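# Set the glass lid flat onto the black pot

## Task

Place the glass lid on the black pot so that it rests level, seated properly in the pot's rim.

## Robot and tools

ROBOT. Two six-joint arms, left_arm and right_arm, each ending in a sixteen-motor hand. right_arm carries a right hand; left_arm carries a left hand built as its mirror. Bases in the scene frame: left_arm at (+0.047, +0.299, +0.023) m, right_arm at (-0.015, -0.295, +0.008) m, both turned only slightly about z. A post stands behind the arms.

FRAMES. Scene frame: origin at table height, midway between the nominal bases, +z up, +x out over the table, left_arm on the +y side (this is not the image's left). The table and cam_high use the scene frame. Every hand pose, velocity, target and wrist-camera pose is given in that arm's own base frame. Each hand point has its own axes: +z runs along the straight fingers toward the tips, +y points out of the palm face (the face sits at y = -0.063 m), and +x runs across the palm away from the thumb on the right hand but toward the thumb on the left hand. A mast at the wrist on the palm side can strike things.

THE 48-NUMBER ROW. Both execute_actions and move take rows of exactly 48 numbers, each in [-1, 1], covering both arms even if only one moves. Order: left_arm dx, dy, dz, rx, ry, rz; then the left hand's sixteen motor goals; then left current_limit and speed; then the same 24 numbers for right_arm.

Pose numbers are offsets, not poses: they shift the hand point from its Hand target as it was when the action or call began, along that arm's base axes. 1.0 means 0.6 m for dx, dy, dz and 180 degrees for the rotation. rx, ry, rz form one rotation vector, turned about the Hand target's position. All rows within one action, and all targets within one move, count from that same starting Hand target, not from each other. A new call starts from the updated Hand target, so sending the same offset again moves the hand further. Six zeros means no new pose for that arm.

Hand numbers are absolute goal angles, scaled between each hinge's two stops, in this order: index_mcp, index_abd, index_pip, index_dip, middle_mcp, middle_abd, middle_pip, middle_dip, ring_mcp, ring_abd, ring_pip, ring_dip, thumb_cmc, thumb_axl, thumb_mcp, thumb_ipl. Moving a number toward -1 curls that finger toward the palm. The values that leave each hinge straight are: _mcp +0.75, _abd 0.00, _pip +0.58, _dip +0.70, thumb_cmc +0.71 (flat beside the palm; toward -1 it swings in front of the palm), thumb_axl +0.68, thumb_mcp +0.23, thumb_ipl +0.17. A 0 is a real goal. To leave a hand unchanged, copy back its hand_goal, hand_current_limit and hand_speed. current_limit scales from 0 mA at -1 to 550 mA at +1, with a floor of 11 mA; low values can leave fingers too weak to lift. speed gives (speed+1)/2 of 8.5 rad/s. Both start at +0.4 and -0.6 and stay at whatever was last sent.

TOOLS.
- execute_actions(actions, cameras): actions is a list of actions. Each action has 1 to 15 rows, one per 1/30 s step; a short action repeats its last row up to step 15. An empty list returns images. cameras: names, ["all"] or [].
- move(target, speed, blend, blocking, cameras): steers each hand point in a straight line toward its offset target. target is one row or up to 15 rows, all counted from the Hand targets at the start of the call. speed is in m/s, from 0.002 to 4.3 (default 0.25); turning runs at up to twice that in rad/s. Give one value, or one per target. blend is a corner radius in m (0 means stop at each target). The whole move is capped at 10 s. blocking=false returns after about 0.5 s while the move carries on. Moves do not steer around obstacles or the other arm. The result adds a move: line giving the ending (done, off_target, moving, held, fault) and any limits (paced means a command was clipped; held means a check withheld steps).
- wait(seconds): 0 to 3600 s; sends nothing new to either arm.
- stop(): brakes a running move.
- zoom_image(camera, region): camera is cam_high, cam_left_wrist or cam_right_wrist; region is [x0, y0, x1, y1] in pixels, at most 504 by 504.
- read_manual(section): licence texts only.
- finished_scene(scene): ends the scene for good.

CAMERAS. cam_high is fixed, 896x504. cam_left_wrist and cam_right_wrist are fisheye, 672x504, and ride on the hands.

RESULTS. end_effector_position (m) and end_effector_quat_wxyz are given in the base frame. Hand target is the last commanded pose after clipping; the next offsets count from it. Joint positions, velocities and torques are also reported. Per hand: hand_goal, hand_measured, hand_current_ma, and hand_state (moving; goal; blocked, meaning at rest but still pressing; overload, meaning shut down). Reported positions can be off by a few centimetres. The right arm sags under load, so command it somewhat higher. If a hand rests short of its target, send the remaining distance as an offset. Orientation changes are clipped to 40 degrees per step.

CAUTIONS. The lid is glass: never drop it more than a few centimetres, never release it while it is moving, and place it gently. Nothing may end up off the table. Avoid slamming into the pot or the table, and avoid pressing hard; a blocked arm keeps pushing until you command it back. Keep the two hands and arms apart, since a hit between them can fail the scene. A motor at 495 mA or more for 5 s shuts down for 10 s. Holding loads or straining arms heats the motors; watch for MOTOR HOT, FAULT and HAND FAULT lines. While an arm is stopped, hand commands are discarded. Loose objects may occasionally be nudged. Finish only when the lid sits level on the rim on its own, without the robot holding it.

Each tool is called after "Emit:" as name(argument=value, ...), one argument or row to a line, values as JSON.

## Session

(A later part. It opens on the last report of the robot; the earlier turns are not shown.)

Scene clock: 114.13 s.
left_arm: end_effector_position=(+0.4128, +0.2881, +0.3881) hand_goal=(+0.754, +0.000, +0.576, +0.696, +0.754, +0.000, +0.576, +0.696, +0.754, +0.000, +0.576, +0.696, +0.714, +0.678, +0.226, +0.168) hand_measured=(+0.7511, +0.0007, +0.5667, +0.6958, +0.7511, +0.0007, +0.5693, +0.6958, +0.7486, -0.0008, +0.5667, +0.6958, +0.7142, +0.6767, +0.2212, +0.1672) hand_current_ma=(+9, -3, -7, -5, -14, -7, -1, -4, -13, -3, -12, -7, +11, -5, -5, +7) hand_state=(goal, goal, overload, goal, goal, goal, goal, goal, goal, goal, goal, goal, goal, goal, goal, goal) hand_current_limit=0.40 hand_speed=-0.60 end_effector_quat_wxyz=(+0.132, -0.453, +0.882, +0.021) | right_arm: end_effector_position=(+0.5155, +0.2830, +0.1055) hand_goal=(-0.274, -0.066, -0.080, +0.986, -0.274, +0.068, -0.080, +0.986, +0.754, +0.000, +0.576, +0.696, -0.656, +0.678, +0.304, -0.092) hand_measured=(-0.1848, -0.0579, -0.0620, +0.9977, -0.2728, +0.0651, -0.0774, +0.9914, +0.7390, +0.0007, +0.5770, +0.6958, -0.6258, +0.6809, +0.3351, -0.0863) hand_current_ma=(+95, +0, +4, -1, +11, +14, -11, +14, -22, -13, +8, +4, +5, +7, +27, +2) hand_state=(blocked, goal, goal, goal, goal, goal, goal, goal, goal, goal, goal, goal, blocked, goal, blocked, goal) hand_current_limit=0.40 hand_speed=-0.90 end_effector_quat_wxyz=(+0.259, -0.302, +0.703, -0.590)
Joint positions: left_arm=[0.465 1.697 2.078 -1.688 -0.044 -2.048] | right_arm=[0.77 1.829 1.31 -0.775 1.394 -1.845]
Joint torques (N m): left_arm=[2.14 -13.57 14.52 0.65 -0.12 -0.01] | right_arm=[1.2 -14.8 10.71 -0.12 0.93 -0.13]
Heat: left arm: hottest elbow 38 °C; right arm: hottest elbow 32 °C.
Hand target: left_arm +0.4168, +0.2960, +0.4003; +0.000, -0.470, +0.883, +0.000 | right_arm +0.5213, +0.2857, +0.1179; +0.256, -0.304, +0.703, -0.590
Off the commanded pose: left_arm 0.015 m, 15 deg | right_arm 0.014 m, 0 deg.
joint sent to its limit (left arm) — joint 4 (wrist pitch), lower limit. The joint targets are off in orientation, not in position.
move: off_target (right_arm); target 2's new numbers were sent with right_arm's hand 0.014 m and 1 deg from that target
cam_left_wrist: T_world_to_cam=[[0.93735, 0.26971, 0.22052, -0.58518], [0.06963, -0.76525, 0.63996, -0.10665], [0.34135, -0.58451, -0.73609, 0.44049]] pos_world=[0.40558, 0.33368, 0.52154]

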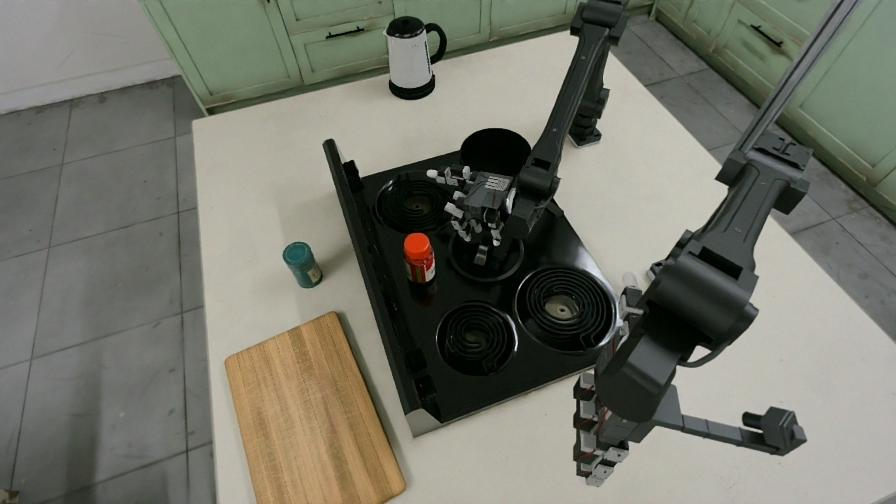

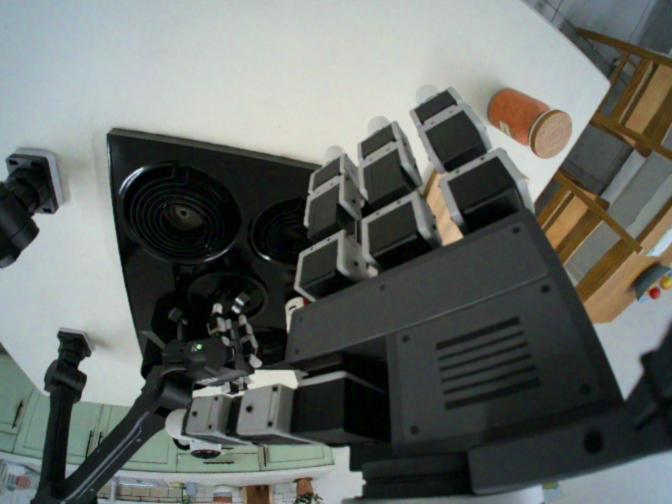

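Emit:
move(
  target=[
    [0,0,0,0,0,0, 0.754, 0, 0.576, 0.696, 0.754, 0, 0.576, 0.696, 0.754, 0, 0.576, 0.696, 0.714, 0.678, 0.226, 0.168, 0.4, -0.6, 0.0102,0.011, 0.0133, 0,0,0, -0.137, -0.042, -0.080, 0.986, -0.137, 0.042, -0.080, 0.986, 0.754, 0, 0.576, 0.696, -0.657, 0.678, 0.4, -0.092, 0.4, -0.8],
    [0,0,0,0,0,0, 0.754, 0, 0.576, 0.696, 0.754, 0, 0.576, 0.696, 0.754, 0, 0.576, 0.696, 0.714, 0.678, 0.226, 0.168, 0.4, -0.6, 0.0102,0.011, 0.0133, 0,0,0, -0.274, -0.042, -0.080, 0.986, -0.274, 0.042, -0.080, 0.986, 0.754, 0, 0.576, 0.696, -0.657, 0.678, 0.303, -0.092, 0.4, -0.9],
  ],
  speed=0.05,
  cameras=["cam_high","cam_left_wrist"],
)

Emit:
zoom_image(
  camera="cam_high",
  region=[455, 215, 505, 265],
)

Emit:
zoom_image(
  camera="cam_left_wrist",
  region=[205, 295, 255, 345],
)

Scene clock: 118.97 s.
left_arm: end_effector_position=(+0.4128, +0.2881, +0.3881) hand_goal=(+0.754, +0.000, +0.576, +0.696, +0.754, +0.000, +0.576, +0.696, +0.754, +0.000, +0.576, +0.696, +0.714, +0.678, +0.226, +0.168) hand_measured=(+0.7523, -0.0008, +0.5680, +0.6958, +0.7511, +0.0007, +0.5693, +0.6958, +0.7486, +0.0007, +0.5667, +0.6958, +0.7142, +0.6777, +0.2212, +0.1681) hand_current_ma=(+16, +0, -4, +4, -14, -4, +4, +9, +6, -14, -4, -1, -6, -4, -2, +9) hand_state=(goal, goal, overload, goal, goal, goal, goal, goal, goal, goal, goal, goal, goal, goal, goal, goal) hand_current_limit=0.40 hand_speed=-0.60 end_effector_quat_wxyz=(+0.132, -0.453, +0.882, +0.021) | right_arm: end_effector_position=(+0.5139, +0.2817, +0.1087) hand_goal=(-0.274, -0.042, -0.080, +0.986, -0.274, +0.042, -0.080, +0.986, +0.754, +0.000, +0.576, +0.696, -0.656, +0.678, +0.304, -0.092) hand_measured=(-0.2728, -0.0360, -0.0736, +0.9875, -0.2728, +0.0402, -0.0774, +0.9914, +0.7390, +0.0021, +0.5770, +0.6958, -0.6496, +0.6809, +0.3054, -0.0939) hand_current_ma=(-3, -12, -7, +0, +9, +10, -8, +3, -19, -10, +13, +5, -8, +13, -2, -7) hand_state=(goal, goal, goal, goal, goal, goal, goal, goal, goal, goal, goal, goal, goal, goal, goal, goal) hand_current_limit=0.40 hand_speed=-0.90 end_effector_quat_wxyz=(+0.246, -0.315, +0.698, -0.594)
Joint positions: left_arm=[0.465 1.697 2.078 -1.688 -0.044 -2.048] | right_arm=[0.77 1.829 1.325 -0.806 1.391 -1.866]
Joint torques (N m): left_arm=[2.08 -13.63 14.32 0.81 -0.15 0] | right_arm=[1.14 -14.15 12.51 0.12 1.01 0.03]
Heat: left arm: hottest elbow 38 °C; right arm: hottest elbow 32 °C.
Hand target: left_arm +0.4168, +0.2960, +0.4003; +0.000, -0.470, +0.883, +0.000 | right_arm +0.5274, +0.2924, +0.1258; +0.256, -0.304, +0.703, -0.590
Off the commanded pose: left_arm 0.015 m, 15 deg | right_arm 0.024 m, 2 deg.
joint sent to its limit (left arm) — joint 4 (wrist pitch), lower limit. The joint targets are off in orientation, not in position.
move: off_target (right_arm); target 2's new numbers were sent with right_arm's hand 0.024 m and 2 deg from that target
cam_left_wrist: T_world_to_cam=[[0.93735, 0.26971, 0.22052, -0.58518], [0.06963, -0.76525, 0.63996, -0.10665], [0.34135, -0.58451, -0.73609, 0.44049]] pos_world=[0.40558, 0.33368, 0.52154]

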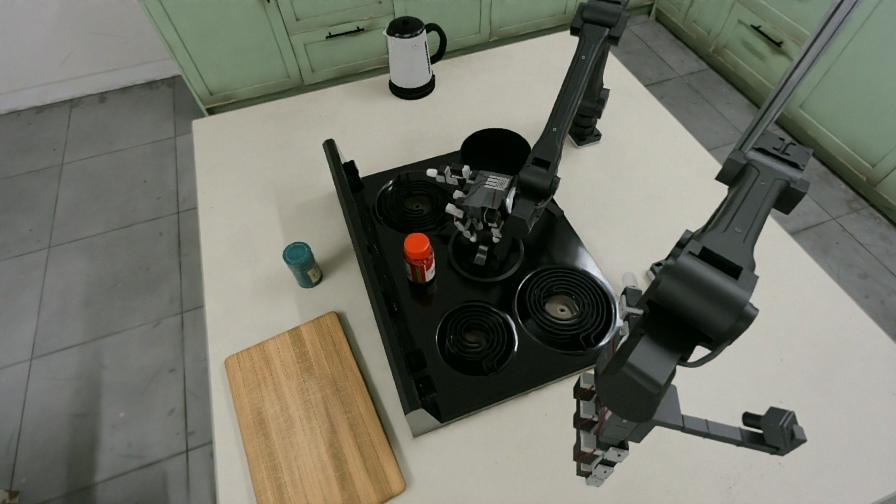

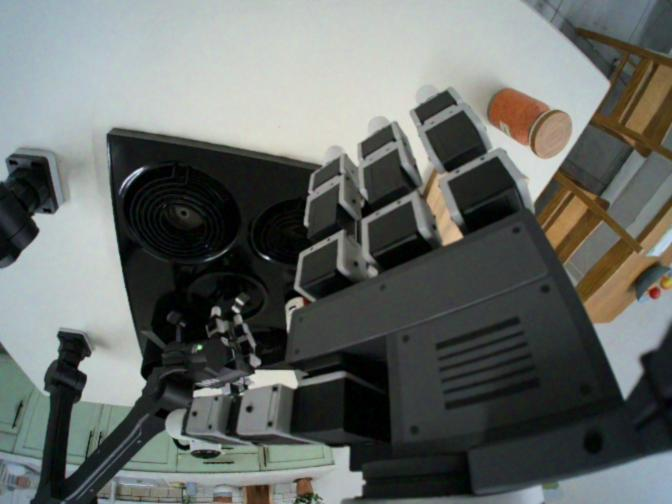

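Scaled by 10.080.

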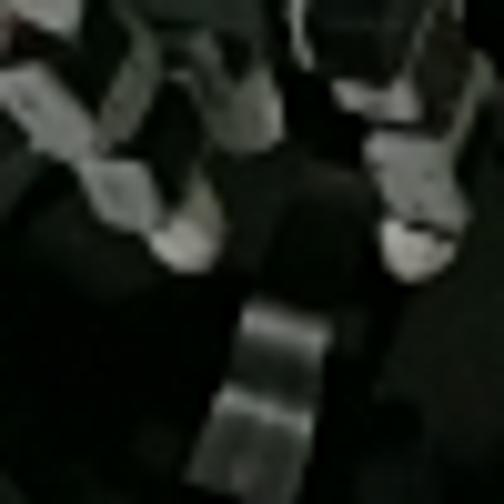

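Scaled by 10.080 from the camera's image (finer frame: 960x720).

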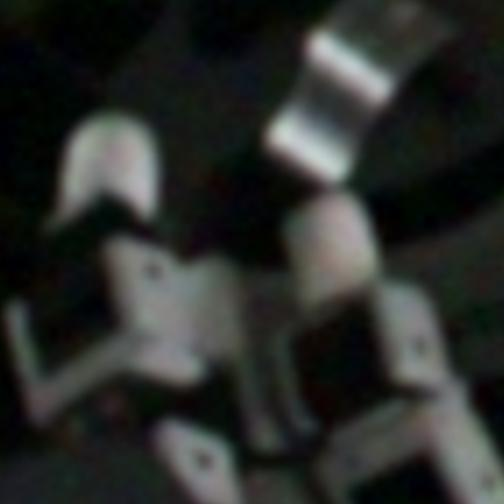

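Emit:
move(
  target=[0,0,0,0,0,0, 0.754, 0, 0.576, 0.696, 0.754, 0, 0.576, 0.696, 0.754, 0, 0.576, 0.696, 0.714, 0.678, 0.226, 0.168, 0.4, -0.6, 0.0127,0.0257, 0, 0,0,0, -0.068, -0.042, -0.080, 0.986, -0.068, 0.042, -0.080, 0.986, 0.754, 0, 0.576, 0.696, -0.657, 0.678, 0.449, -0.092, 0.4, -0.8],
  speed=0.05,
  cameras=[],
)

Scene clock: 125.87 s.
left_arm: end_effector_position=(+0.4128, +0.2881, +0.3881) hand_goal=(+0.754, +0.000, +0.576, +0.696, +0.754, +0.000, +0.576, +0.696, +0.754, +0.000, +0.576, +0.696, +0.714, +0.678, +0.226, +0.168) hand_measured=(+0.7511, -0.0008, +0.5667, +0.6958, +0.7511, +0.0007, +0.5693, +0.6958, +0.7486, -0.0008, +0.5667, +0.6958, +0.7129, +0.6777, +0.2212, +0.1672) hand_current_ma=(+7, +5, -1, -2, -12, -11, -1, +4, +3, -7, -4, -5, +8, -8, +1, +19) hand_state=(goal, goal, overload, goal, goal, goal, goal, goal, goal, goal, goal, goal, goal, goal, goal, goal) hand_current_limit=0.40 hand_speed=-0.60 end_effector_quat_wxyz=(+0.132, -0.453, +0.882, +0.021) | right_arm: end_effector_position=(+0.5238, +0.2914, +0.1120) hand_goal=(-0.068, -0.042, -0.080, +0.986, -0.068, +0.042, -0.080, +0.986, +0.754, +0.000, +0.576, +0.696, -0.656, +0.678, +0.450, -0.092) hand_measured=(-0.0786, -0.0374, -0.0736, +0.9875, -0.0799, +0.0402, -0.0787, +0.9914, +0.7390, +0.0007, +0.5770, +0.6958, -0.6496, +0.6809, +0.4439, -0.0920) hand_current_ma=(-2, -2, +7, -4, +6, +1, -19, +11, -10, -9, +6, -3, -6, +6, -6, -7) hand_state=(goal, goal, goal, goal, goal, goal, goal, goal, goal, goal, goal, goal, goal, goal, goal, goal) hand_current_limit=0.40 hand_speed=-0.80 end_effector_quat_wxyz=(+0.241, -0.316, +0.698, -0.595)
Joint positions: left_arm=[0.465 1.697 2.078 -1.688 -0.044 -2.048] | right_arm=[0.77 1.866 1.393 -0.874 1.391 -1.837]
Joint torques (N m): left_arm=[1.85 -13.63 14.39 0.68 -0.12 -0.03] | right_arm=[2.02 -14.15 12.56 0.08 1.13 0.17]
Heat: left arm: hottest elbow 38 °C; right arm: hottest elbow 32 °C.
Hand target: left_arm +0.4168, +0.2960, +0.4003; +0.000, -0.470, +0.883, +0.000 | right_arm +0.5350, +0.3078, +0.1257; +0.256, -0.305, +0.703, -0.590
Off the commanded pose: left_arm 0.015 m, 15 deg | right_arm 0.024 m, 2 deg.
joint sent to its limit (left arm) — joint 4 (wrist pitch), lower limit. The joint targets are off in orientation, not in position.
move: off_target (right_arm)

Emit:
move(
  target=[0,0,0,0,0,0, 0.754, 0, 0.576, 0.696, 0.754, 0, 0.576, 0.696, 0.754, 0, 0.576, 0.696, 0.714, 0.678, 0.226, 0.168, 0.4, -0.6, -0.01,0.0175, 0, 0,0,0, -0.068, -0.042, -0.080, 0.986, -0.068, 0.042, -0.080, 0.986, 0.754, 0, 0.576, 0.696, -0.657, 0.678, 0.449, -0.092, 0.4, -0.8],
  speed=0.05,
  cameras=["cam_high","cam_left_wrist"],
)

Emit:
zoom_image(
  camera="cam_high",
  region=[455, 215, 505, 265],
)

Emit:
zoom_image(
  camera="cam_left_wrist",
  region=[205, 295, 255, 345],
)

Scene clock: 128.30 s.
left_arm: end_effector_position=(+0.4128, +0.2881, +0.3881) hand_goal=(+0.754, +0.000, +0.576, +0.696, +0.754, +0.000, +0.576, +0.696, +0.754, +0.000, +0.576, +0.696, +0.714, +0.678, +0.226, +0.168) hand_measured=(+0.7523, +0.0007, +0.5667, +0.6971, +0.7511, +0.0007, +0.5693, +0.6958, +0.7486, -0.0008, +0.5667, +0.6958, +0.7129, +0.6767, +0.2212, +0.1681) hand_current_ma=(+3, +3, -3, +6, -11, -22, -7, +5, +1, -2, -6, -6, +10, -3, -2, +11) hand_state=(goal, goal, overload, goal, goal, goal, goal, goal, goal, goal, goal, goal, goal, goal, goal, goal) hand_current_limit=0.40 hand_speed=-0.60 end_effector_quat_wxyz=(+0.132, -0.453, +0.882, +0.021) | right_arm: end_effector_position=(+0.5190, +0.3005, +0.1121) hand_goal=(-0.068, -0.042, -0.080, +0.986, -0.068, +0.042, -0.080, +0.986, +0.754, +0.000, +0.576, +0.696, -0.656, +0.678, +0.450, -0.092) hand_measured=(-0.0786, -0.0360, -0.0736, +0.9888, -0.0786, +0.0402, -0.0774, +0.9914, +0.7390, +0.0007, +0.5770, +0.6958, -0.6496, +0.6798, +0.4449, -0.0920) hand_current_ma=(-1, -5, -5, -5, +8, -4, -6, +6, -10, -5, +10, +7, -11, +5, +8, +4) hand_state=(goal, goal, goal, goal, goal, goal, goal, goal, goal, goal, goal, goal, goal, goal, goal, goal) hand_current_limit=0.40 hand_speed=-0.80 end_effector_quat_wxyz=(+0.241, -0.316, +0.699, -0.594)
Joint positions: left_arm=[0.465 1.697 2.078 -1.688 -0.044 -2.048] | right_arm=[0.787 1.889 1.433 -0.997 1.391 -1.73]
Joint torques (N m): left_arm=[2.37 -13.57 14.28 0.66 -0.14 -0.01] | right_arm=[2.26 -14.33 12.48 -0.08 1.29 0.18]
Heat: left arm: hottest elbow 38 °C; right arm: hottest elbow 32 °C.
Hand target: left_arm +0.4168, +0.2960, +0.4003; +0.000, -0.470, +0.883, +0.000 | right_arm +0.5291, +0.3181, +0.1257; +0.256, -0.304, +0.703, -0.590
Off the commanded pose: left_arm 0.015 m, 15 deg | right_arm 0.025 m, 2 deg.
joint sent to its limit (left arm) — joint 4 (wrist pitch), lower limit. The joint targets are off in orientation, not in position.
move: off_target (right_arm)
cam_left_wrist: T_world_to_cam=[[0.93735, 0.26971, 0.22052, -0.58518], [0.06963, -0.76525, 0.63996, -0.10665], [0.34135, -0.58451, -0.73609, 0.44049]] pos_world=[0.40558, 0.33368, 0.52154]

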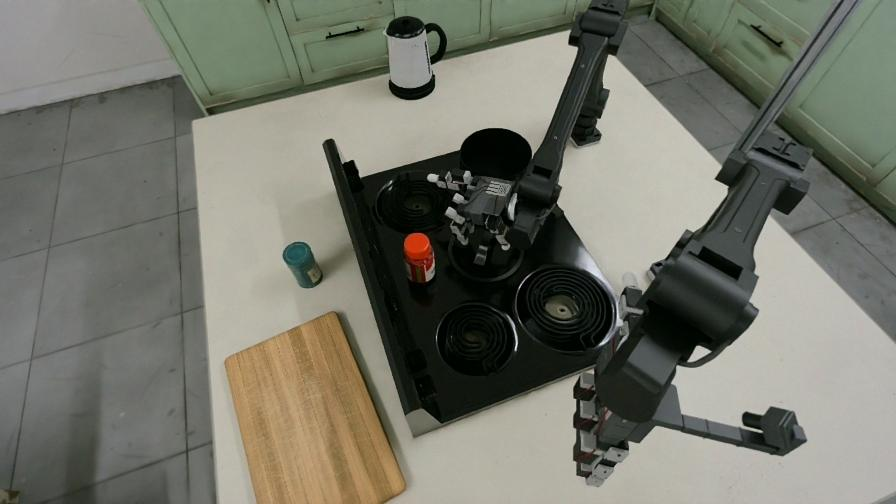

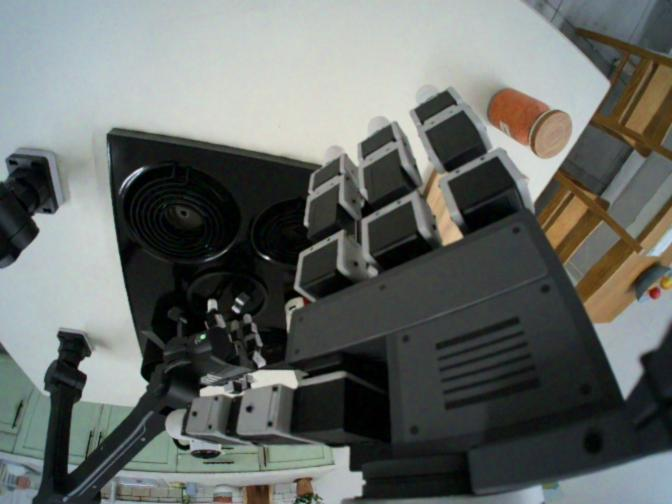

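Scaled by 10.080.

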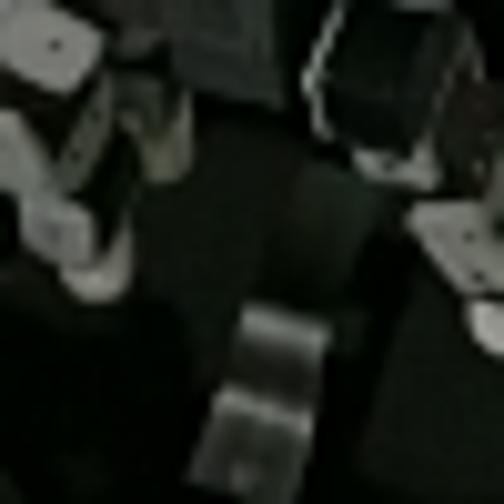

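Scaled by 10.080 from the camera's image (finer frame: 960x720).

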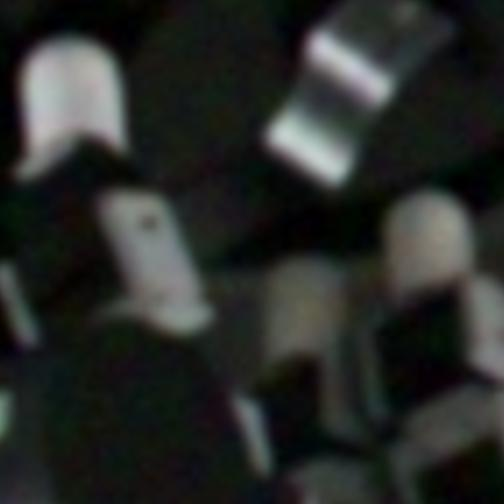

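Emit:
move(
  target=[0,0,0,0,0,0, 0.754, 0, 0.576, 0.696, 0.754, 0, 0.576, 0.696, 0.754, 0, 0.576, 0.696, 0.714, 0.678, 0.226, 0.168, 0.4, -0.6, 0,0, -0.012, 0,0,0, -0.137, -0.042, -0.080, 0.986, -0.137, 0.042, -0.080, 0.986, 0.754, 0, 0.576, 0.696, -0.657, 0.678, 0.38, -0.092, 0.4, -0.8],
  speed=0.05,
  cameras=[],
)

Scene clock: 130.33 s.
left_arm: end_effector_position=(+0.4128, +0.2881, +0.3881) hand_goal=(+0.754, +0.000, +0.576, +0.696, +0.754, +0.000, +0.576, +0.696, +0.754, +0.000, +0.576, +0.696, +0.714, +0.678, +0.226, +0.168) hand_measured=(+0.7523, -0.0008, +0.5680, +0.6958, +0.7511, -0.0008, +0.5693, +0.6958, +0.7498, +0.0007, +0.5680, +0.6958, +0.7142, +0.6777, +0.2212, +0.1681) hand_current_ma=(+7, +2, -1, +4, -7, -11, +0, +8, +9, -12, -6, -9, +12, -12, +11, +10) hand_state=(goal, goal, overload, goal, goal, goal, goal, goal, goal, goal, goal, goal, goal, goal, goal, goal) hand_current_limit=0.40 hand_speed=-0.60 end_effector_quat_wxyz=(+0.132, -0.453, +0.882, +0.021) | right_arm: end_effector_position=(+0.5201, +0.3010, +0.1084) hand_goal=(-0.136, -0.042, -0.080, +0.986, -0.136, +0.042, -0.080, +0.986, +0.754, +0.000, +0.576, +0.696, -0.656, +0.678, +0.380, -0.092) hand_measured=(-0.1389, -0.0462, -0.0851, +0.9914, -0.1389, +0.0446, -0.0787, +0.9926, +0.7378, +0.0007, +0.5770, +0.6958, -0.6496, +0.6809, +0.3786, -0.0958) hand_current_ma=(+5, -6, -1, +2, +15, +7, -12, +12, -5, -11, +9, -6, -14, -2, +1, -7) hand_state=(goal, goal, goal, goal, goal, goal, goal, goal, goal, goal, goal, goal, goal, goal, goal, goal) hand_current_limit=0.40 hand_speed=-0.80 end_effector_quat_wxyz=(+0.242, -0.312, +0.699, -0.595)
Joint positions: left_arm=[0.465 1.697 2.078 -1.688 -0.044 -2.048] | right_arm=[0.787 1.898 1.434 -0.997 1.395 -1.716]
Joint torques (N m): left_arm=[2.14 -13.74 14.41 0.75 -0.13 0] | right_arm=[2.32 -14.21 12.19 -0.06 1.14 0.18]
Heat: left arm: hottest elbow 38 °C; right arm: hottest elbow 33 °C.
Hand target: left_arm +0.4168, +0.2960, +0.4003; +0.000, -0.470, +0.883, +0.000 | right_arm +0.5291, +0.3181, +0.1186; +0.256, -0.304, +0.703, -0.590
Off the commanded pose: left_arm 0.015 m, 15 deg | right_arm 0.022 m, 2 deg.
joint sent to its limit (left arm) — joint 4 (wrist pitch), lower limit. The joint targets are off in orientation, not in position.
move: off_target (right_arm)

Emit:
move(
  target=[0,0,0,0,0,0, 0.754, 0, 0.576, 0.696, 0.754, 0, 0.576, 0.696, 0.754, 0, 0.576, 0.696, 0.714, 0.678, 0.226, 0.168, 0.4, -0.6, 0,0,0, 0,0,0, -0.35, -0.042, -0.080, 0.986, -0.35, 0.042, -0.080, 0.986, 0.754, 0, 0.576, 0.696, -0.657, 0.678, 0.225, -0.092, 0.0, -0.92],
  speed=0.05,
  cameras=["cam_high","cam_left_wrist"],
)

Emit:
zoom_image(
  camera="cam_high",
  region=[455, 215, 505, 265],
)

Emit:
zoom_image(
  camera="cam_left_wrist",
  region=[205, 295, 255, 345],
)

Scene clock: 132.03 s.
left_arm: end_effector_position=(+0.4128, +0.2881, +0.3881) hand_goal=(+0.754, +0.000, +0.576, +0.696, +0.754, +0.000, +0.576, +0.696, +0.754, +0.000, +0.576, +0.696, +0.714, +0.678, +0.226, +0.168) hand_measured=(+0.7523, +0.0007, +0.5680, +0.6958, +0.7511, +0.0007, +0.5693, +0.6958, +0.7486, +0.0007, +0.5667, +0.6958, +0.7142, +0.6777, +0.2212, +0.1681) hand_current_ma=(+6, -1, -18, +6, -6, -14, -3, +13, +4, -13, -1, -15, +13, -10, -7, +2) hand_state=(goal, goal, overload, goal, goal, goal, goal, goal, goal, goal, goal, goal, goal, goal, goal, goal) hand_current_limit=0.40 hand_speed=-0.60 end_effector_quat_wxyz=(+0.132, -0.453, +0.882, +0.021) | right_arm: end_effector_position=(+0.5203, +0.3010, +0.1073) hand_goal=(-0.350, -0.042, -0.080, +0.986, -0.350, +0.042, -0.080, +0.986, +0.754, +0.000, +0.576, +0.696, -0.656, +0.678, +0.226, -0.092) hand_measured=(-0.3452, -0.0374, -0.0749, +0.9914, -0.3295, +0.0461, -0.0761, +0.9914, +0.7378, +0.0007, +0.5757, +0.6971, -0.6509, +0.6798, +0.2361, -0.0882) hand_current_ma=(-5, -3, +5, -1, +9, +2, -10, +10, -19, -13, +4, -1, -8, +10, +3, +5) hand_state=(goal, goal, goal, goal, blocked, goal, goal, goal, goal, goal, goal, goal, goal, goal, goal, goal) hand_current_limit=0.00 hand_speed=-0.92 end_effector_quat_wxyz=(+0.242, -0.312, +0.699, -0.596)
Joint positions: left_arm=[0.465 1.697 2.078 -1.688 -0.044 -2.048] | right_arm=[0.787 1.9 1.434 -0.997 1.396 -1.713]
Joint torques (N m): left_arm=[1.85 -14.04 14.3 0.7 -0.16 -0.01] | right_arm=[2.26 -14.33 12.19 -0.05 1.08 0.16]
Heat: left arm: hottest elbow 38 °C; right arm: hottest elbow 33 °C.
Hand target: left_arm +0.4168, +0.2960, +0.4003; +0.000, -0.470, +0.883, +0.000 | right_arm +0.5291, +0.3181, +0.1187; +0.256, -0.304, +0.703, -0.590
Off the commanded pose: left_arm 0.015 m, 15 deg | right_arm 0.022 m, 2 deg.
joint sent to its limit (left arm) — joint 4 (wrist pitch), lower limit. The joint targets are off in orientation, not in position.
move: done
cam_left_wrist: T_world_to_cam=[[0.93735, 0.26971, 0.22052, -0.58518], [0.06963, -0.76525, 0.63996, -0.10665], [0.34135, -0.58451, -0.73609, 0.44049]] pos_world=[0.40558, 0.33368, 0.52154]

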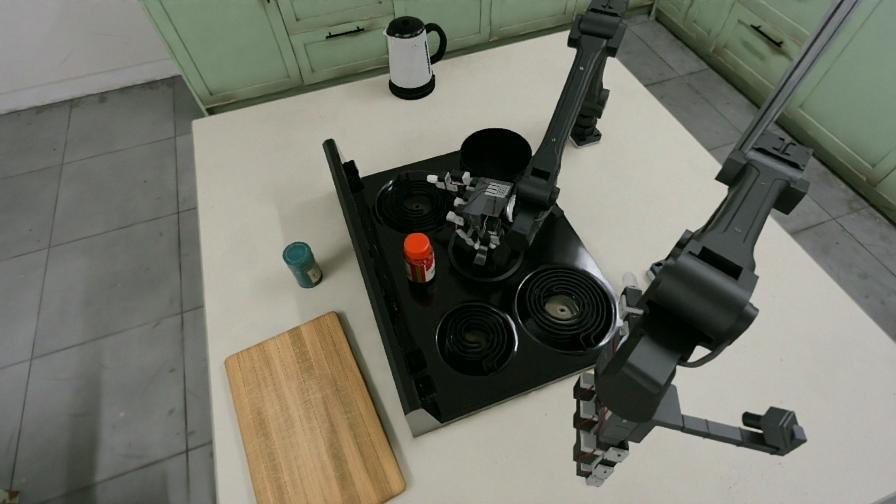

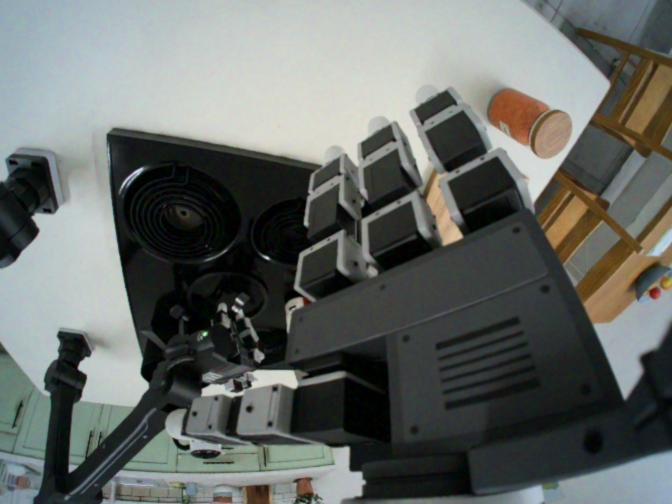

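Scaled by 10.080.

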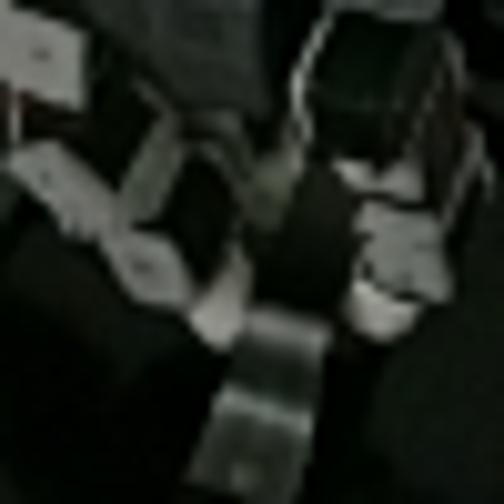

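Scaled by 10.080 from the camera's image (finer frame: 960x720).

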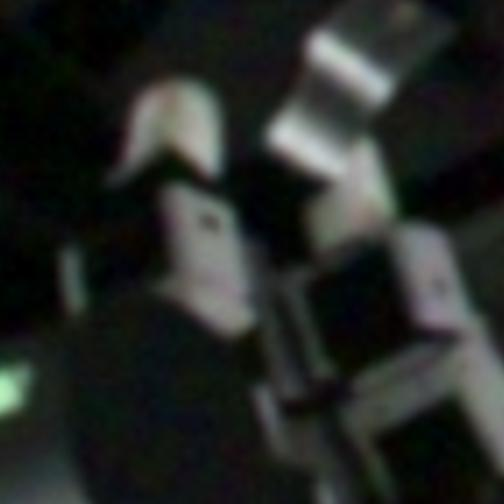

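Emit:
move(
  target=[0,0,0,0,0,0, 0.754, 0, 0.576, 0.696, 0.754, 0, 0.576, 0.696, 0.754, 0, 0.576, 0.696, 0.714, 0.678, 0.226, 0.168, 0.4, -0.6, 0,0,0, 0,0,0, -0.48, -0.042, -0.13, 0.986, -0.48, 0.042, -0.13, 0.986, 0.754, 0, 0.576, 0.696, -0.657, 0.678, 0.09, -0.14, 0.1, -0.92],
  speed=0.05,
  cameras=["cam_high","cam_left_wrist"],
)

Emit:
zoom_image(
  camera="cam_high",
  region=[455, 215, 505, 265],
)

Emit:
zoom_image(
  camera="cam_left_wrist",
  region=[205, 295, 255, 345],
)

Scene clock: 133.50 s.
left_arm: end_effector_position=(+0.4128, +0.2881, +0.3881) hand_goal=(+0.754, +0.000, +0.576, +0.696, +0.754, +0.000, +0.576, +0.696, +0.754, +0.000, +0.576, +0.696, +0.714, +0.678, +0.226, +0.168) hand_measured=(+0.7523, +0.0007, +0.5680, +0.6958, +0.7511, -0.0008, +0.5693, +0.6958, +0.7498, -0.0008, +0.5667, +0.6958, +0.7129, +0.6777, +0.2212, +0.1672) hand_current_ma=(+5, +0, -10, -11, -14, -12, -5, +0, -4, -3, -5, -9, +14, -2, +2, +8) hand_state=(goal, goal, overload, goal, goal, goal, goal, goal, goal, goal, goal, goal, goal, goal, goal, goal) hand_current_limit=0.40 hand_speed=-0.60 end_effector_quat_wxyz=(+0.132, -0.453, +0.882, +0.021) | right_arm: end_effector_position=(+0.5203, +0.3010, +0.1068) hand_goal=(-0.480, -0.042, -0.130, +0.986, -0.480, +0.042, -0.130, +0.986, +0.754, +0.000, +0.576, +0.696, -0.656, +0.678, +0.090, -0.140) hand_measured=(-0.3488, -0.0374, -0.0813, +0.9990, -0.3331, +0.0461, -0.0800, +1.0000, +0.7378, +0.0021, +0.5757, +0.6958, -0.6509, +0.6798, +0.2371, -0.1006) hand_current_ma=(+174, +1, +24, +11, +223, +10, +22, +7, -17, -4, +13, +5, -8, +13, +275, +35) hand_state=(blocked, goal, blocked, goal, blocked, goal, blocked, goal, goal, goal, goal, goal, goal, goal, moving, blocked) hand_current_limit=0.10 hand_speed=-0.92 end_effector_quat_wxyz=(+0.242, -0.312, +0.699, -0.596)
Joint positions: left_arm=[0.465 1.697 2.078 -1.688 -0.044 -2.048] | right_arm=[0.787 1.901 1.434 -0.997 1.396 -1.713]
Joint torques (N m): left_arm=[2.14 -13.51 14.46 0.68 -0.15 -0.04] | right_arm=[2.37 -14.39 12.22 -0.09 1.07 0.16]
Heat: left arm: hottest elbow 38 °C; right arm: hottest elbow 33 °C.
Hand target: left_arm +0.4168, +0.2960, +0.4003; +0.000, -0.470, +0.883, +0.000 | right_arm +0.5291, +0.3181, +0.1185; +0.256, -0.304, +0.703, -0.590
Off the commanded pose: left_arm 0.015 m, 15 deg | right_arm 0.023 m, 2 deg.
joint sent to its limit (left arm) — joint 4 (wrist pitch), lower limit. The joint targets are off in orientation, not in position.
move: done
cam_left_wrist: T_world_to_cam=[[0.93735, 0.26971, 0.22052, -0.58518], [0.06963, -0.76525, 0.63996, -0.10665], [0.34135, -0.58451, -0.73609, 0.44049]] pos_world=[0.40558, 0.33368, 0.52154]

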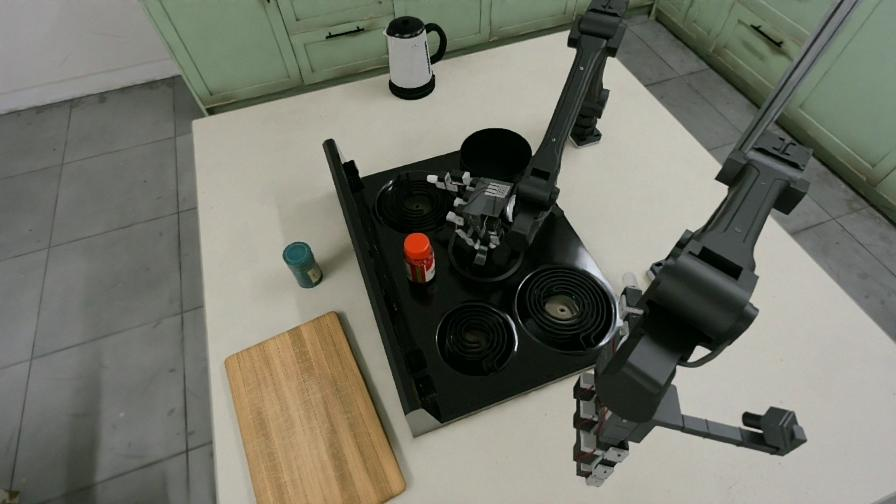

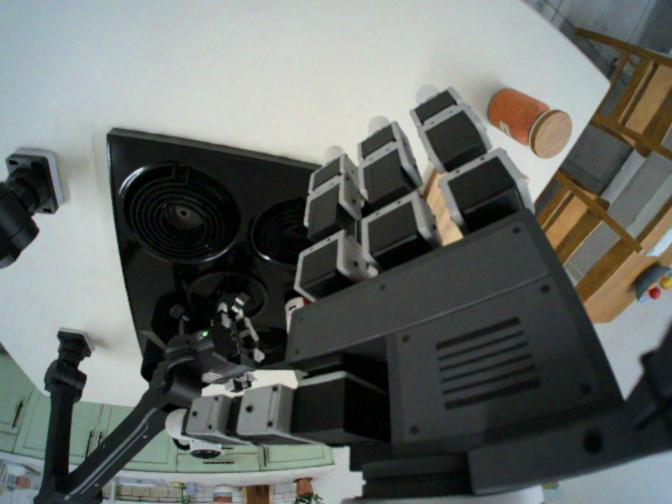

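Scaled by 10.080.

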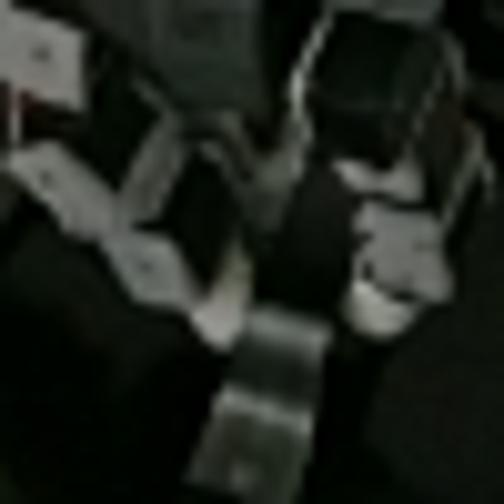

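Scaled by 10.080 from the camera's image (finer frame: 960x720).

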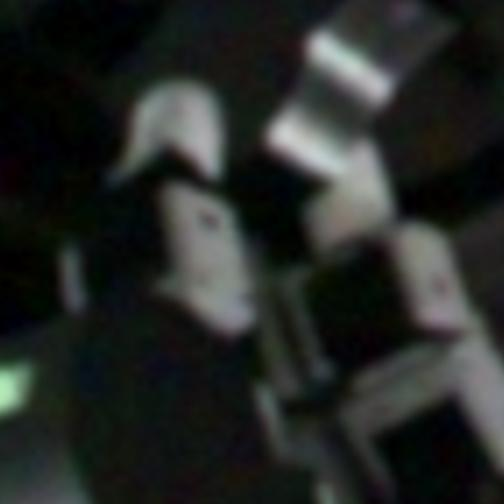

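Emit:
move(
  target=[0,0,0,0,0,0, 0.754, 0, 0.576, 0.696, 0.754, 0, 0.576, 0.696, 0.754, 0, 0.576, 0.696, 0.714, 0.678, 0.226, 0.168, 0.4, -0.6, 0,0,0.075, 0,0,0, -0.48, -0.042, -0.13, 0.986, -0.48, 0.042, -0.13, 0.986, 0.754, 0, 0.576, 0.696, -0.657, 0.678, 0.09, -0.14, 0.2, -0.92],
  speed=0.05,
  cameras=["cam_high","cam_left_wrist"],
)

Emit:
zoom_image(
  camera="cam_high",
  region=[430, 180, 550, 300],
)

Emit:
zoom_image(
  camera="cam_left_wrist",
  region=[170, 250, 300, 380],
)

Scene clock: 136.07 s.
left_arm: end_effector_position=(+0.4128, +0.2881, +0.3881) hand_goal=(+0.754, +0.000, +0.576, +0.696, +0.754, +0.000, +0.576, +0.696, +0.754, +0.000, +0.576, +0.696, +0.714, +0.678, +0.226, +0.168) hand_measured=(+0.7511, +0.0007, +0.5680, +0.6958, +0.7511, -0.0008, +0.5693, +0.6958, +0.7498, -0.0008, +0.5667, +0.6958, +0.7129, +0.6767, +0.2212, +0.1672) hand_current_ma=(+10, -6, +0, -6, -22, -1, -1, +9, -2, -3, +1, -12, +2, +4, +0, +8) hand_state=(goal, goal, overload, goal, goal, goal, goal, goal, goal, goal, goal, goal, goal, goal, goal, goal) hand_current_limit=0.40 hand_speed=-0.60 end_effector_quat_wxyz=(+0.132, -0.453, +0.882, +0.021) | right_arm: end_effector_position=(+0.5130, +0.2950, +0.1134) hand_goal=(-0.480, -0.042, -0.130, +0.986, -0.480, +0.042, -0.130, +0.986, +0.754, +0.000, +0.576, +0.696, -0.656, +0.678, +0.090, -0.140) hand_measured=(-0.3488, -0.0374, -0.0813, +1.0000, -0.3331, +0.0505, -0.0787, +1.0000, +0.7378, +0.0021, +0.5770, +0.6958, -0.6459, +0.6809, +0.2361, -0.0996) hand_current_ma=(+170, -4, +37, -5, +218, -8, +25, +12, -11, -11, +17, +10, -9, +11, +288, +28) hand_state=(blocked, goal, blocked, goal, blocked, goal, blocked, goal, goal, goal, goal, goal, goal, goal, blocked, blocked) hand_current_limit=0.20 hand_speed=-0.92 end_effector_quat_wxyz=(+0.214, -0.335, +0.692, -0.602)
Joint positions: left_arm=[0.465 1.697 2.078 -1.688 -0.044 -2.048] | right_arm=[0.787 1.901 1.462 -1.099 1.387 -1.713]
Joint torques (N m): left_arm=[2.32 -13.39 14.34 0.62 -0.13 -0.03] | right_arm=[2.2 -18.26 14.08 -0.2 1.4 0.15]
Heat: left arm: hottest elbow 38 °C; right arm: hottest elbow 34 °C.
Hand target: left_arm +0.4168, +0.2960, +0.4003; +0.000, -0.470, +0.883, +0.000 | right_arm +0.5291, +0.3181, +0.1635; +0.256, -0.304, +0.703, -0.590
Off the commanded pose: left_arm 0.015 m, 15 deg | right_arm 0.058 m, 6 deg.
joint sent to its limit (left arm) — joint 4 (wrist pitch), lower limit. The joint targets are off in orientation, not in position.
move: off_target (right_arm)
cam_left_wrist: T_world_to_cam=[[0.93735, 0.26971, 0.22052, -0.58518], [0.06963, -0.76525, 0.63996, -0.10665], [0.34135, -0.58451, -0.73609, 0.44049]] pos_world=[0.40558, 0.33368, 0.52154]

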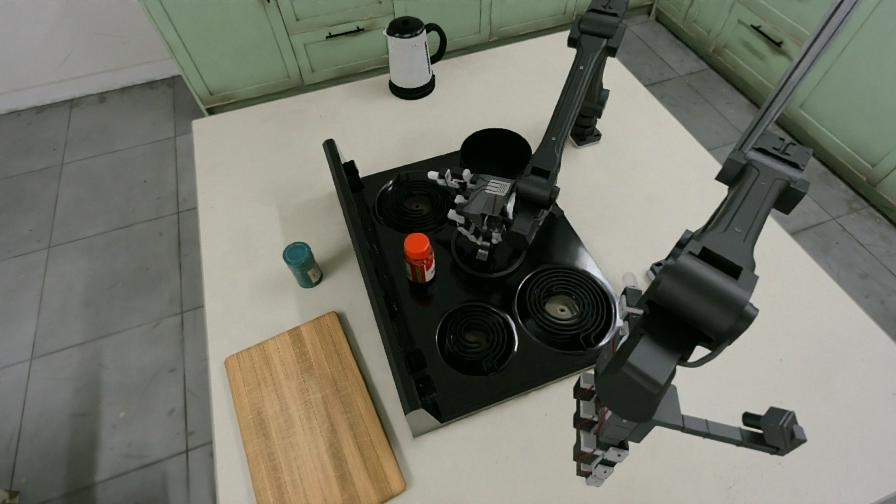

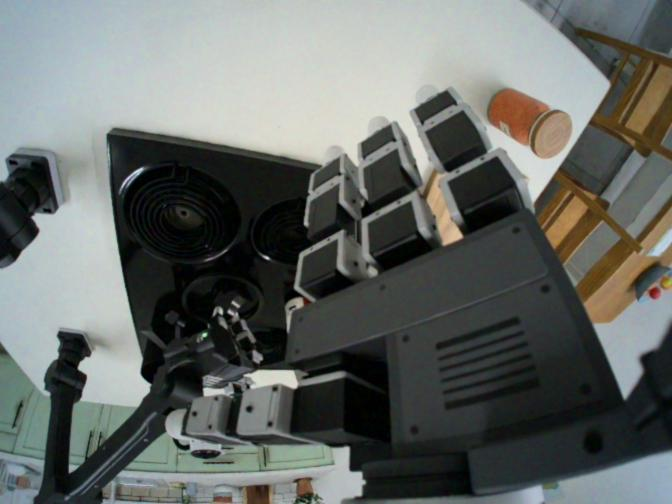

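Scaled by 4.200.

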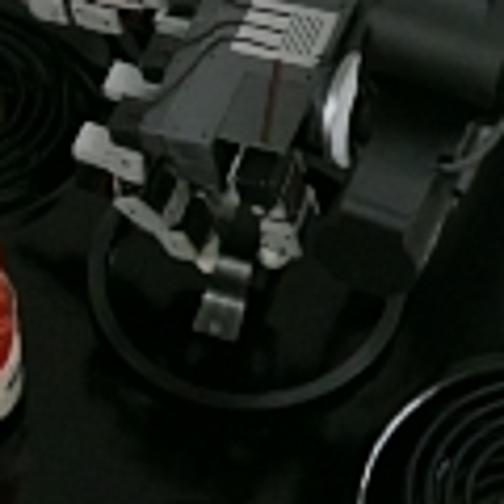

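Scaled by 3.877 from the camera's image (finer frame: 960x720).

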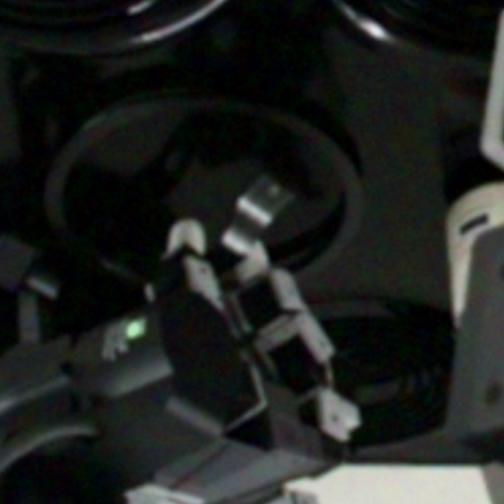

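Emit:
move(
  target=[0,0,0,0,0,0, 0.754, 0, 0.576, 0.696, 0.754, 0, 0.576, 0.696, 0.754, 0, 0.576, 0.696, 0.714, 0.678, 0.226, 0.168, 0.4, -0.6, 0,0,0.075, 0,0,0, -0.48, -0.042, -0.13, 0.986, -0.48, 0.042, -0.13, 0.986, 0.754, 0, 0.576, 0.696, -0.657, 0.678, 0.09, -0.14, 0.2, -0.92],
  speed=0.05,
  cameras=["cam_high","cam_left_wrist"],
)

Emit:
zoom_image(
  camera="cam_high",
  region=[430, 160, 550, 280],
)

Emit:
zoom_image(
  camera="cam_left_wrist",
  region=[170, 250, 300, 380],
)

Scene clock: 138.87 s.
left_arm: end_effector_position=(+0.4128, +0.2881, +0.3881) hand_goal=(+0.754, +0.000, +0.576, +0.696, +0.754, +0.000, +0.576, +0.696, +0.754, +0.000, +0.576, +0.696, +0.714, +0.678, +0.226, +0.168) hand_measured=(+0.7511, -0.0008, +0.5680, +0.6958, +0.7511, +0.0007, +0.5693, +0.6958, +0.7486, +0.0007, +0.5667, +0.6958, +0.7129, +0.6767, +0.2212, +0.1681) hand_current_ma=(+10, +6, -8, -6, -9, -7, +6, +11, +1, +0, -7, -13, +9, +4, -7, +3) hand_state=(goal, goal, overload, goal, goal, goal, goal, goal, goal, goal, goal, goal, goal, goal, goal, goal) hand_current_limit=0.40 hand_speed=-0.60 end_effector_quat_wxyz=(+0.132, -0.453, +0.882, +0.021) | right_arm: end_effector_position=(+0.5153, +0.2975, +0.1558) hand_goal=(-0.480, -0.042, -0.130, +0.986, -0.480, +0.042, -0.130, +0.986, +0.754, +0.000, +0.576, +0.696, -0.656, +0.678, +0.090, -0.140) hand_measured=(-0.3488, -0.0374, -0.0813, +1.0000, -0.3331, +0.0505, -0.0787, +1.0000, +0.7378, +0.0021, +0.5757, +0.6958, -0.6459, +0.6809, +0.2361, -0.0996) hand_current_ma=(+178, +1, +19, +2, +223, +4, +28, +12, -13, -10, +11, -3, -6, +3, +294, +30) hand_state=(blocked, goal, blocked, goal, blocked, goal, blocked, goal, goal, goal, goal, goal, goal, goal, blocked, blocked) hand_current_limit=0.20 hand_speed=-0.92 end_effector_quat_wxyz=(+0.213, -0.336, +0.692, -0.602)
Joint positions: left_arm=[0.465 1.697 2.078 -1.688 -0.044 -2.048] | right_arm=[0.787 1.868 1.533 -1.206 1.387 -1.714]
Joint torques (N m): left_arm=[2.26 -13.45 14.38 0.75 -0.14 -0.01] | right_arm=[2.26 -18.26 14.68 -0.23 1.43 0.16]
Heat: left arm: hottest elbow 38 °C; right arm: hottest elbow 34 °C.
Hand target: left_arm +0.4168, +0.2960, +0.4003; +0.000, -0.470, +0.883, +0.000 | right_arm +0.5290, +0.3180, +0.2086; +0.256, -0.304, +0.703, -0.590
Off the commanded pose: left_arm 0.015 m, 15 deg | right_arm 0.058 m, 6 deg.
joint sent to its limit (left arm) — joint 4 (wrist pitch), lower limit. The joint targets are off in orientation, not in position.
move: off_target (right_arm)
cam_left_wrist: T_world_to_cam=[[0.93735, 0.26971, 0.22052, -0.58518], [0.06963, -0.76525, 0.63996, -0.10665], [0.34135, -0.58451, -0.73609, 0.44049]] pos_world=[0.40558, 0.33368, 0.52154]

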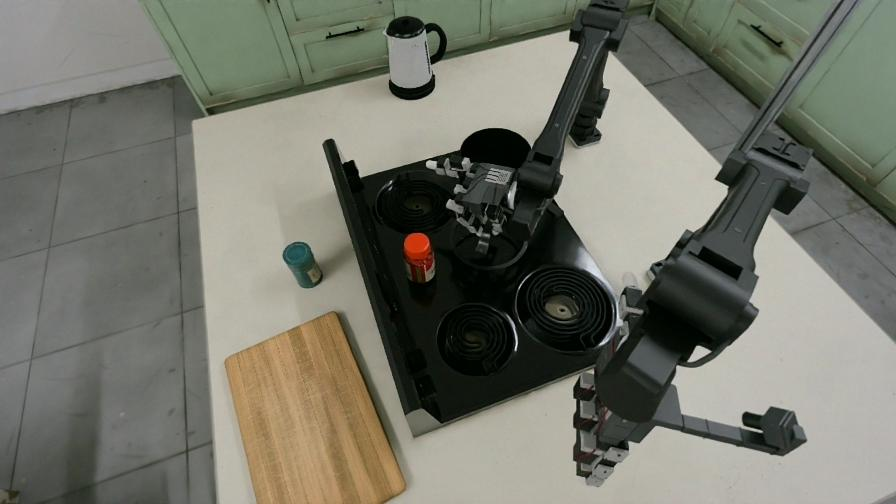

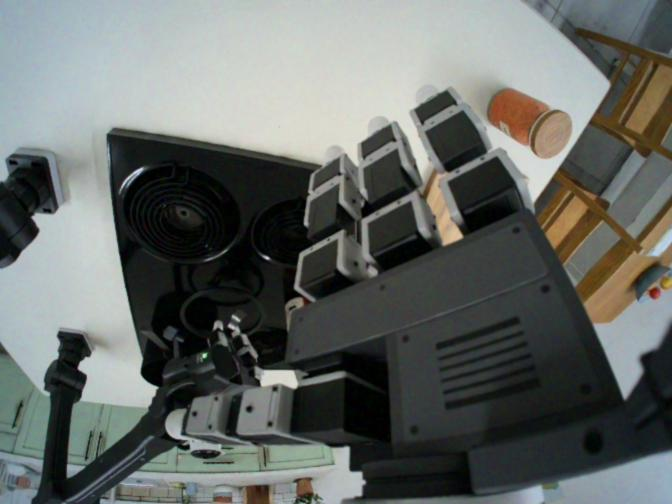

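Scaled by 4.200.

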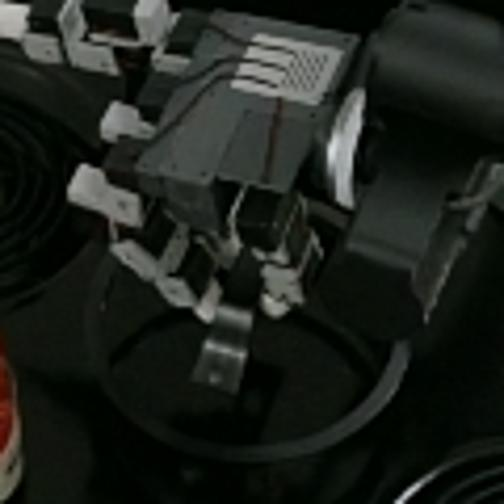

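Scaled by 3.877 from the camera's image (finer frame: 960x720).

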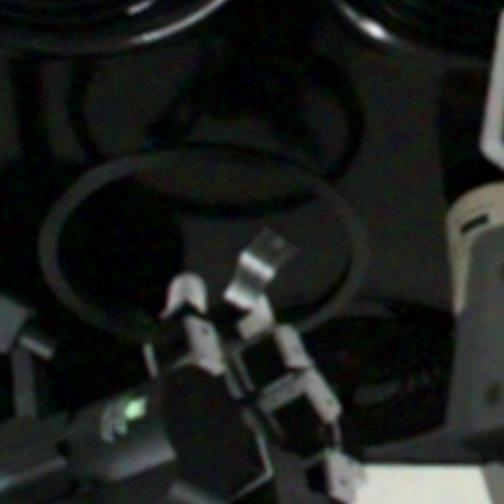

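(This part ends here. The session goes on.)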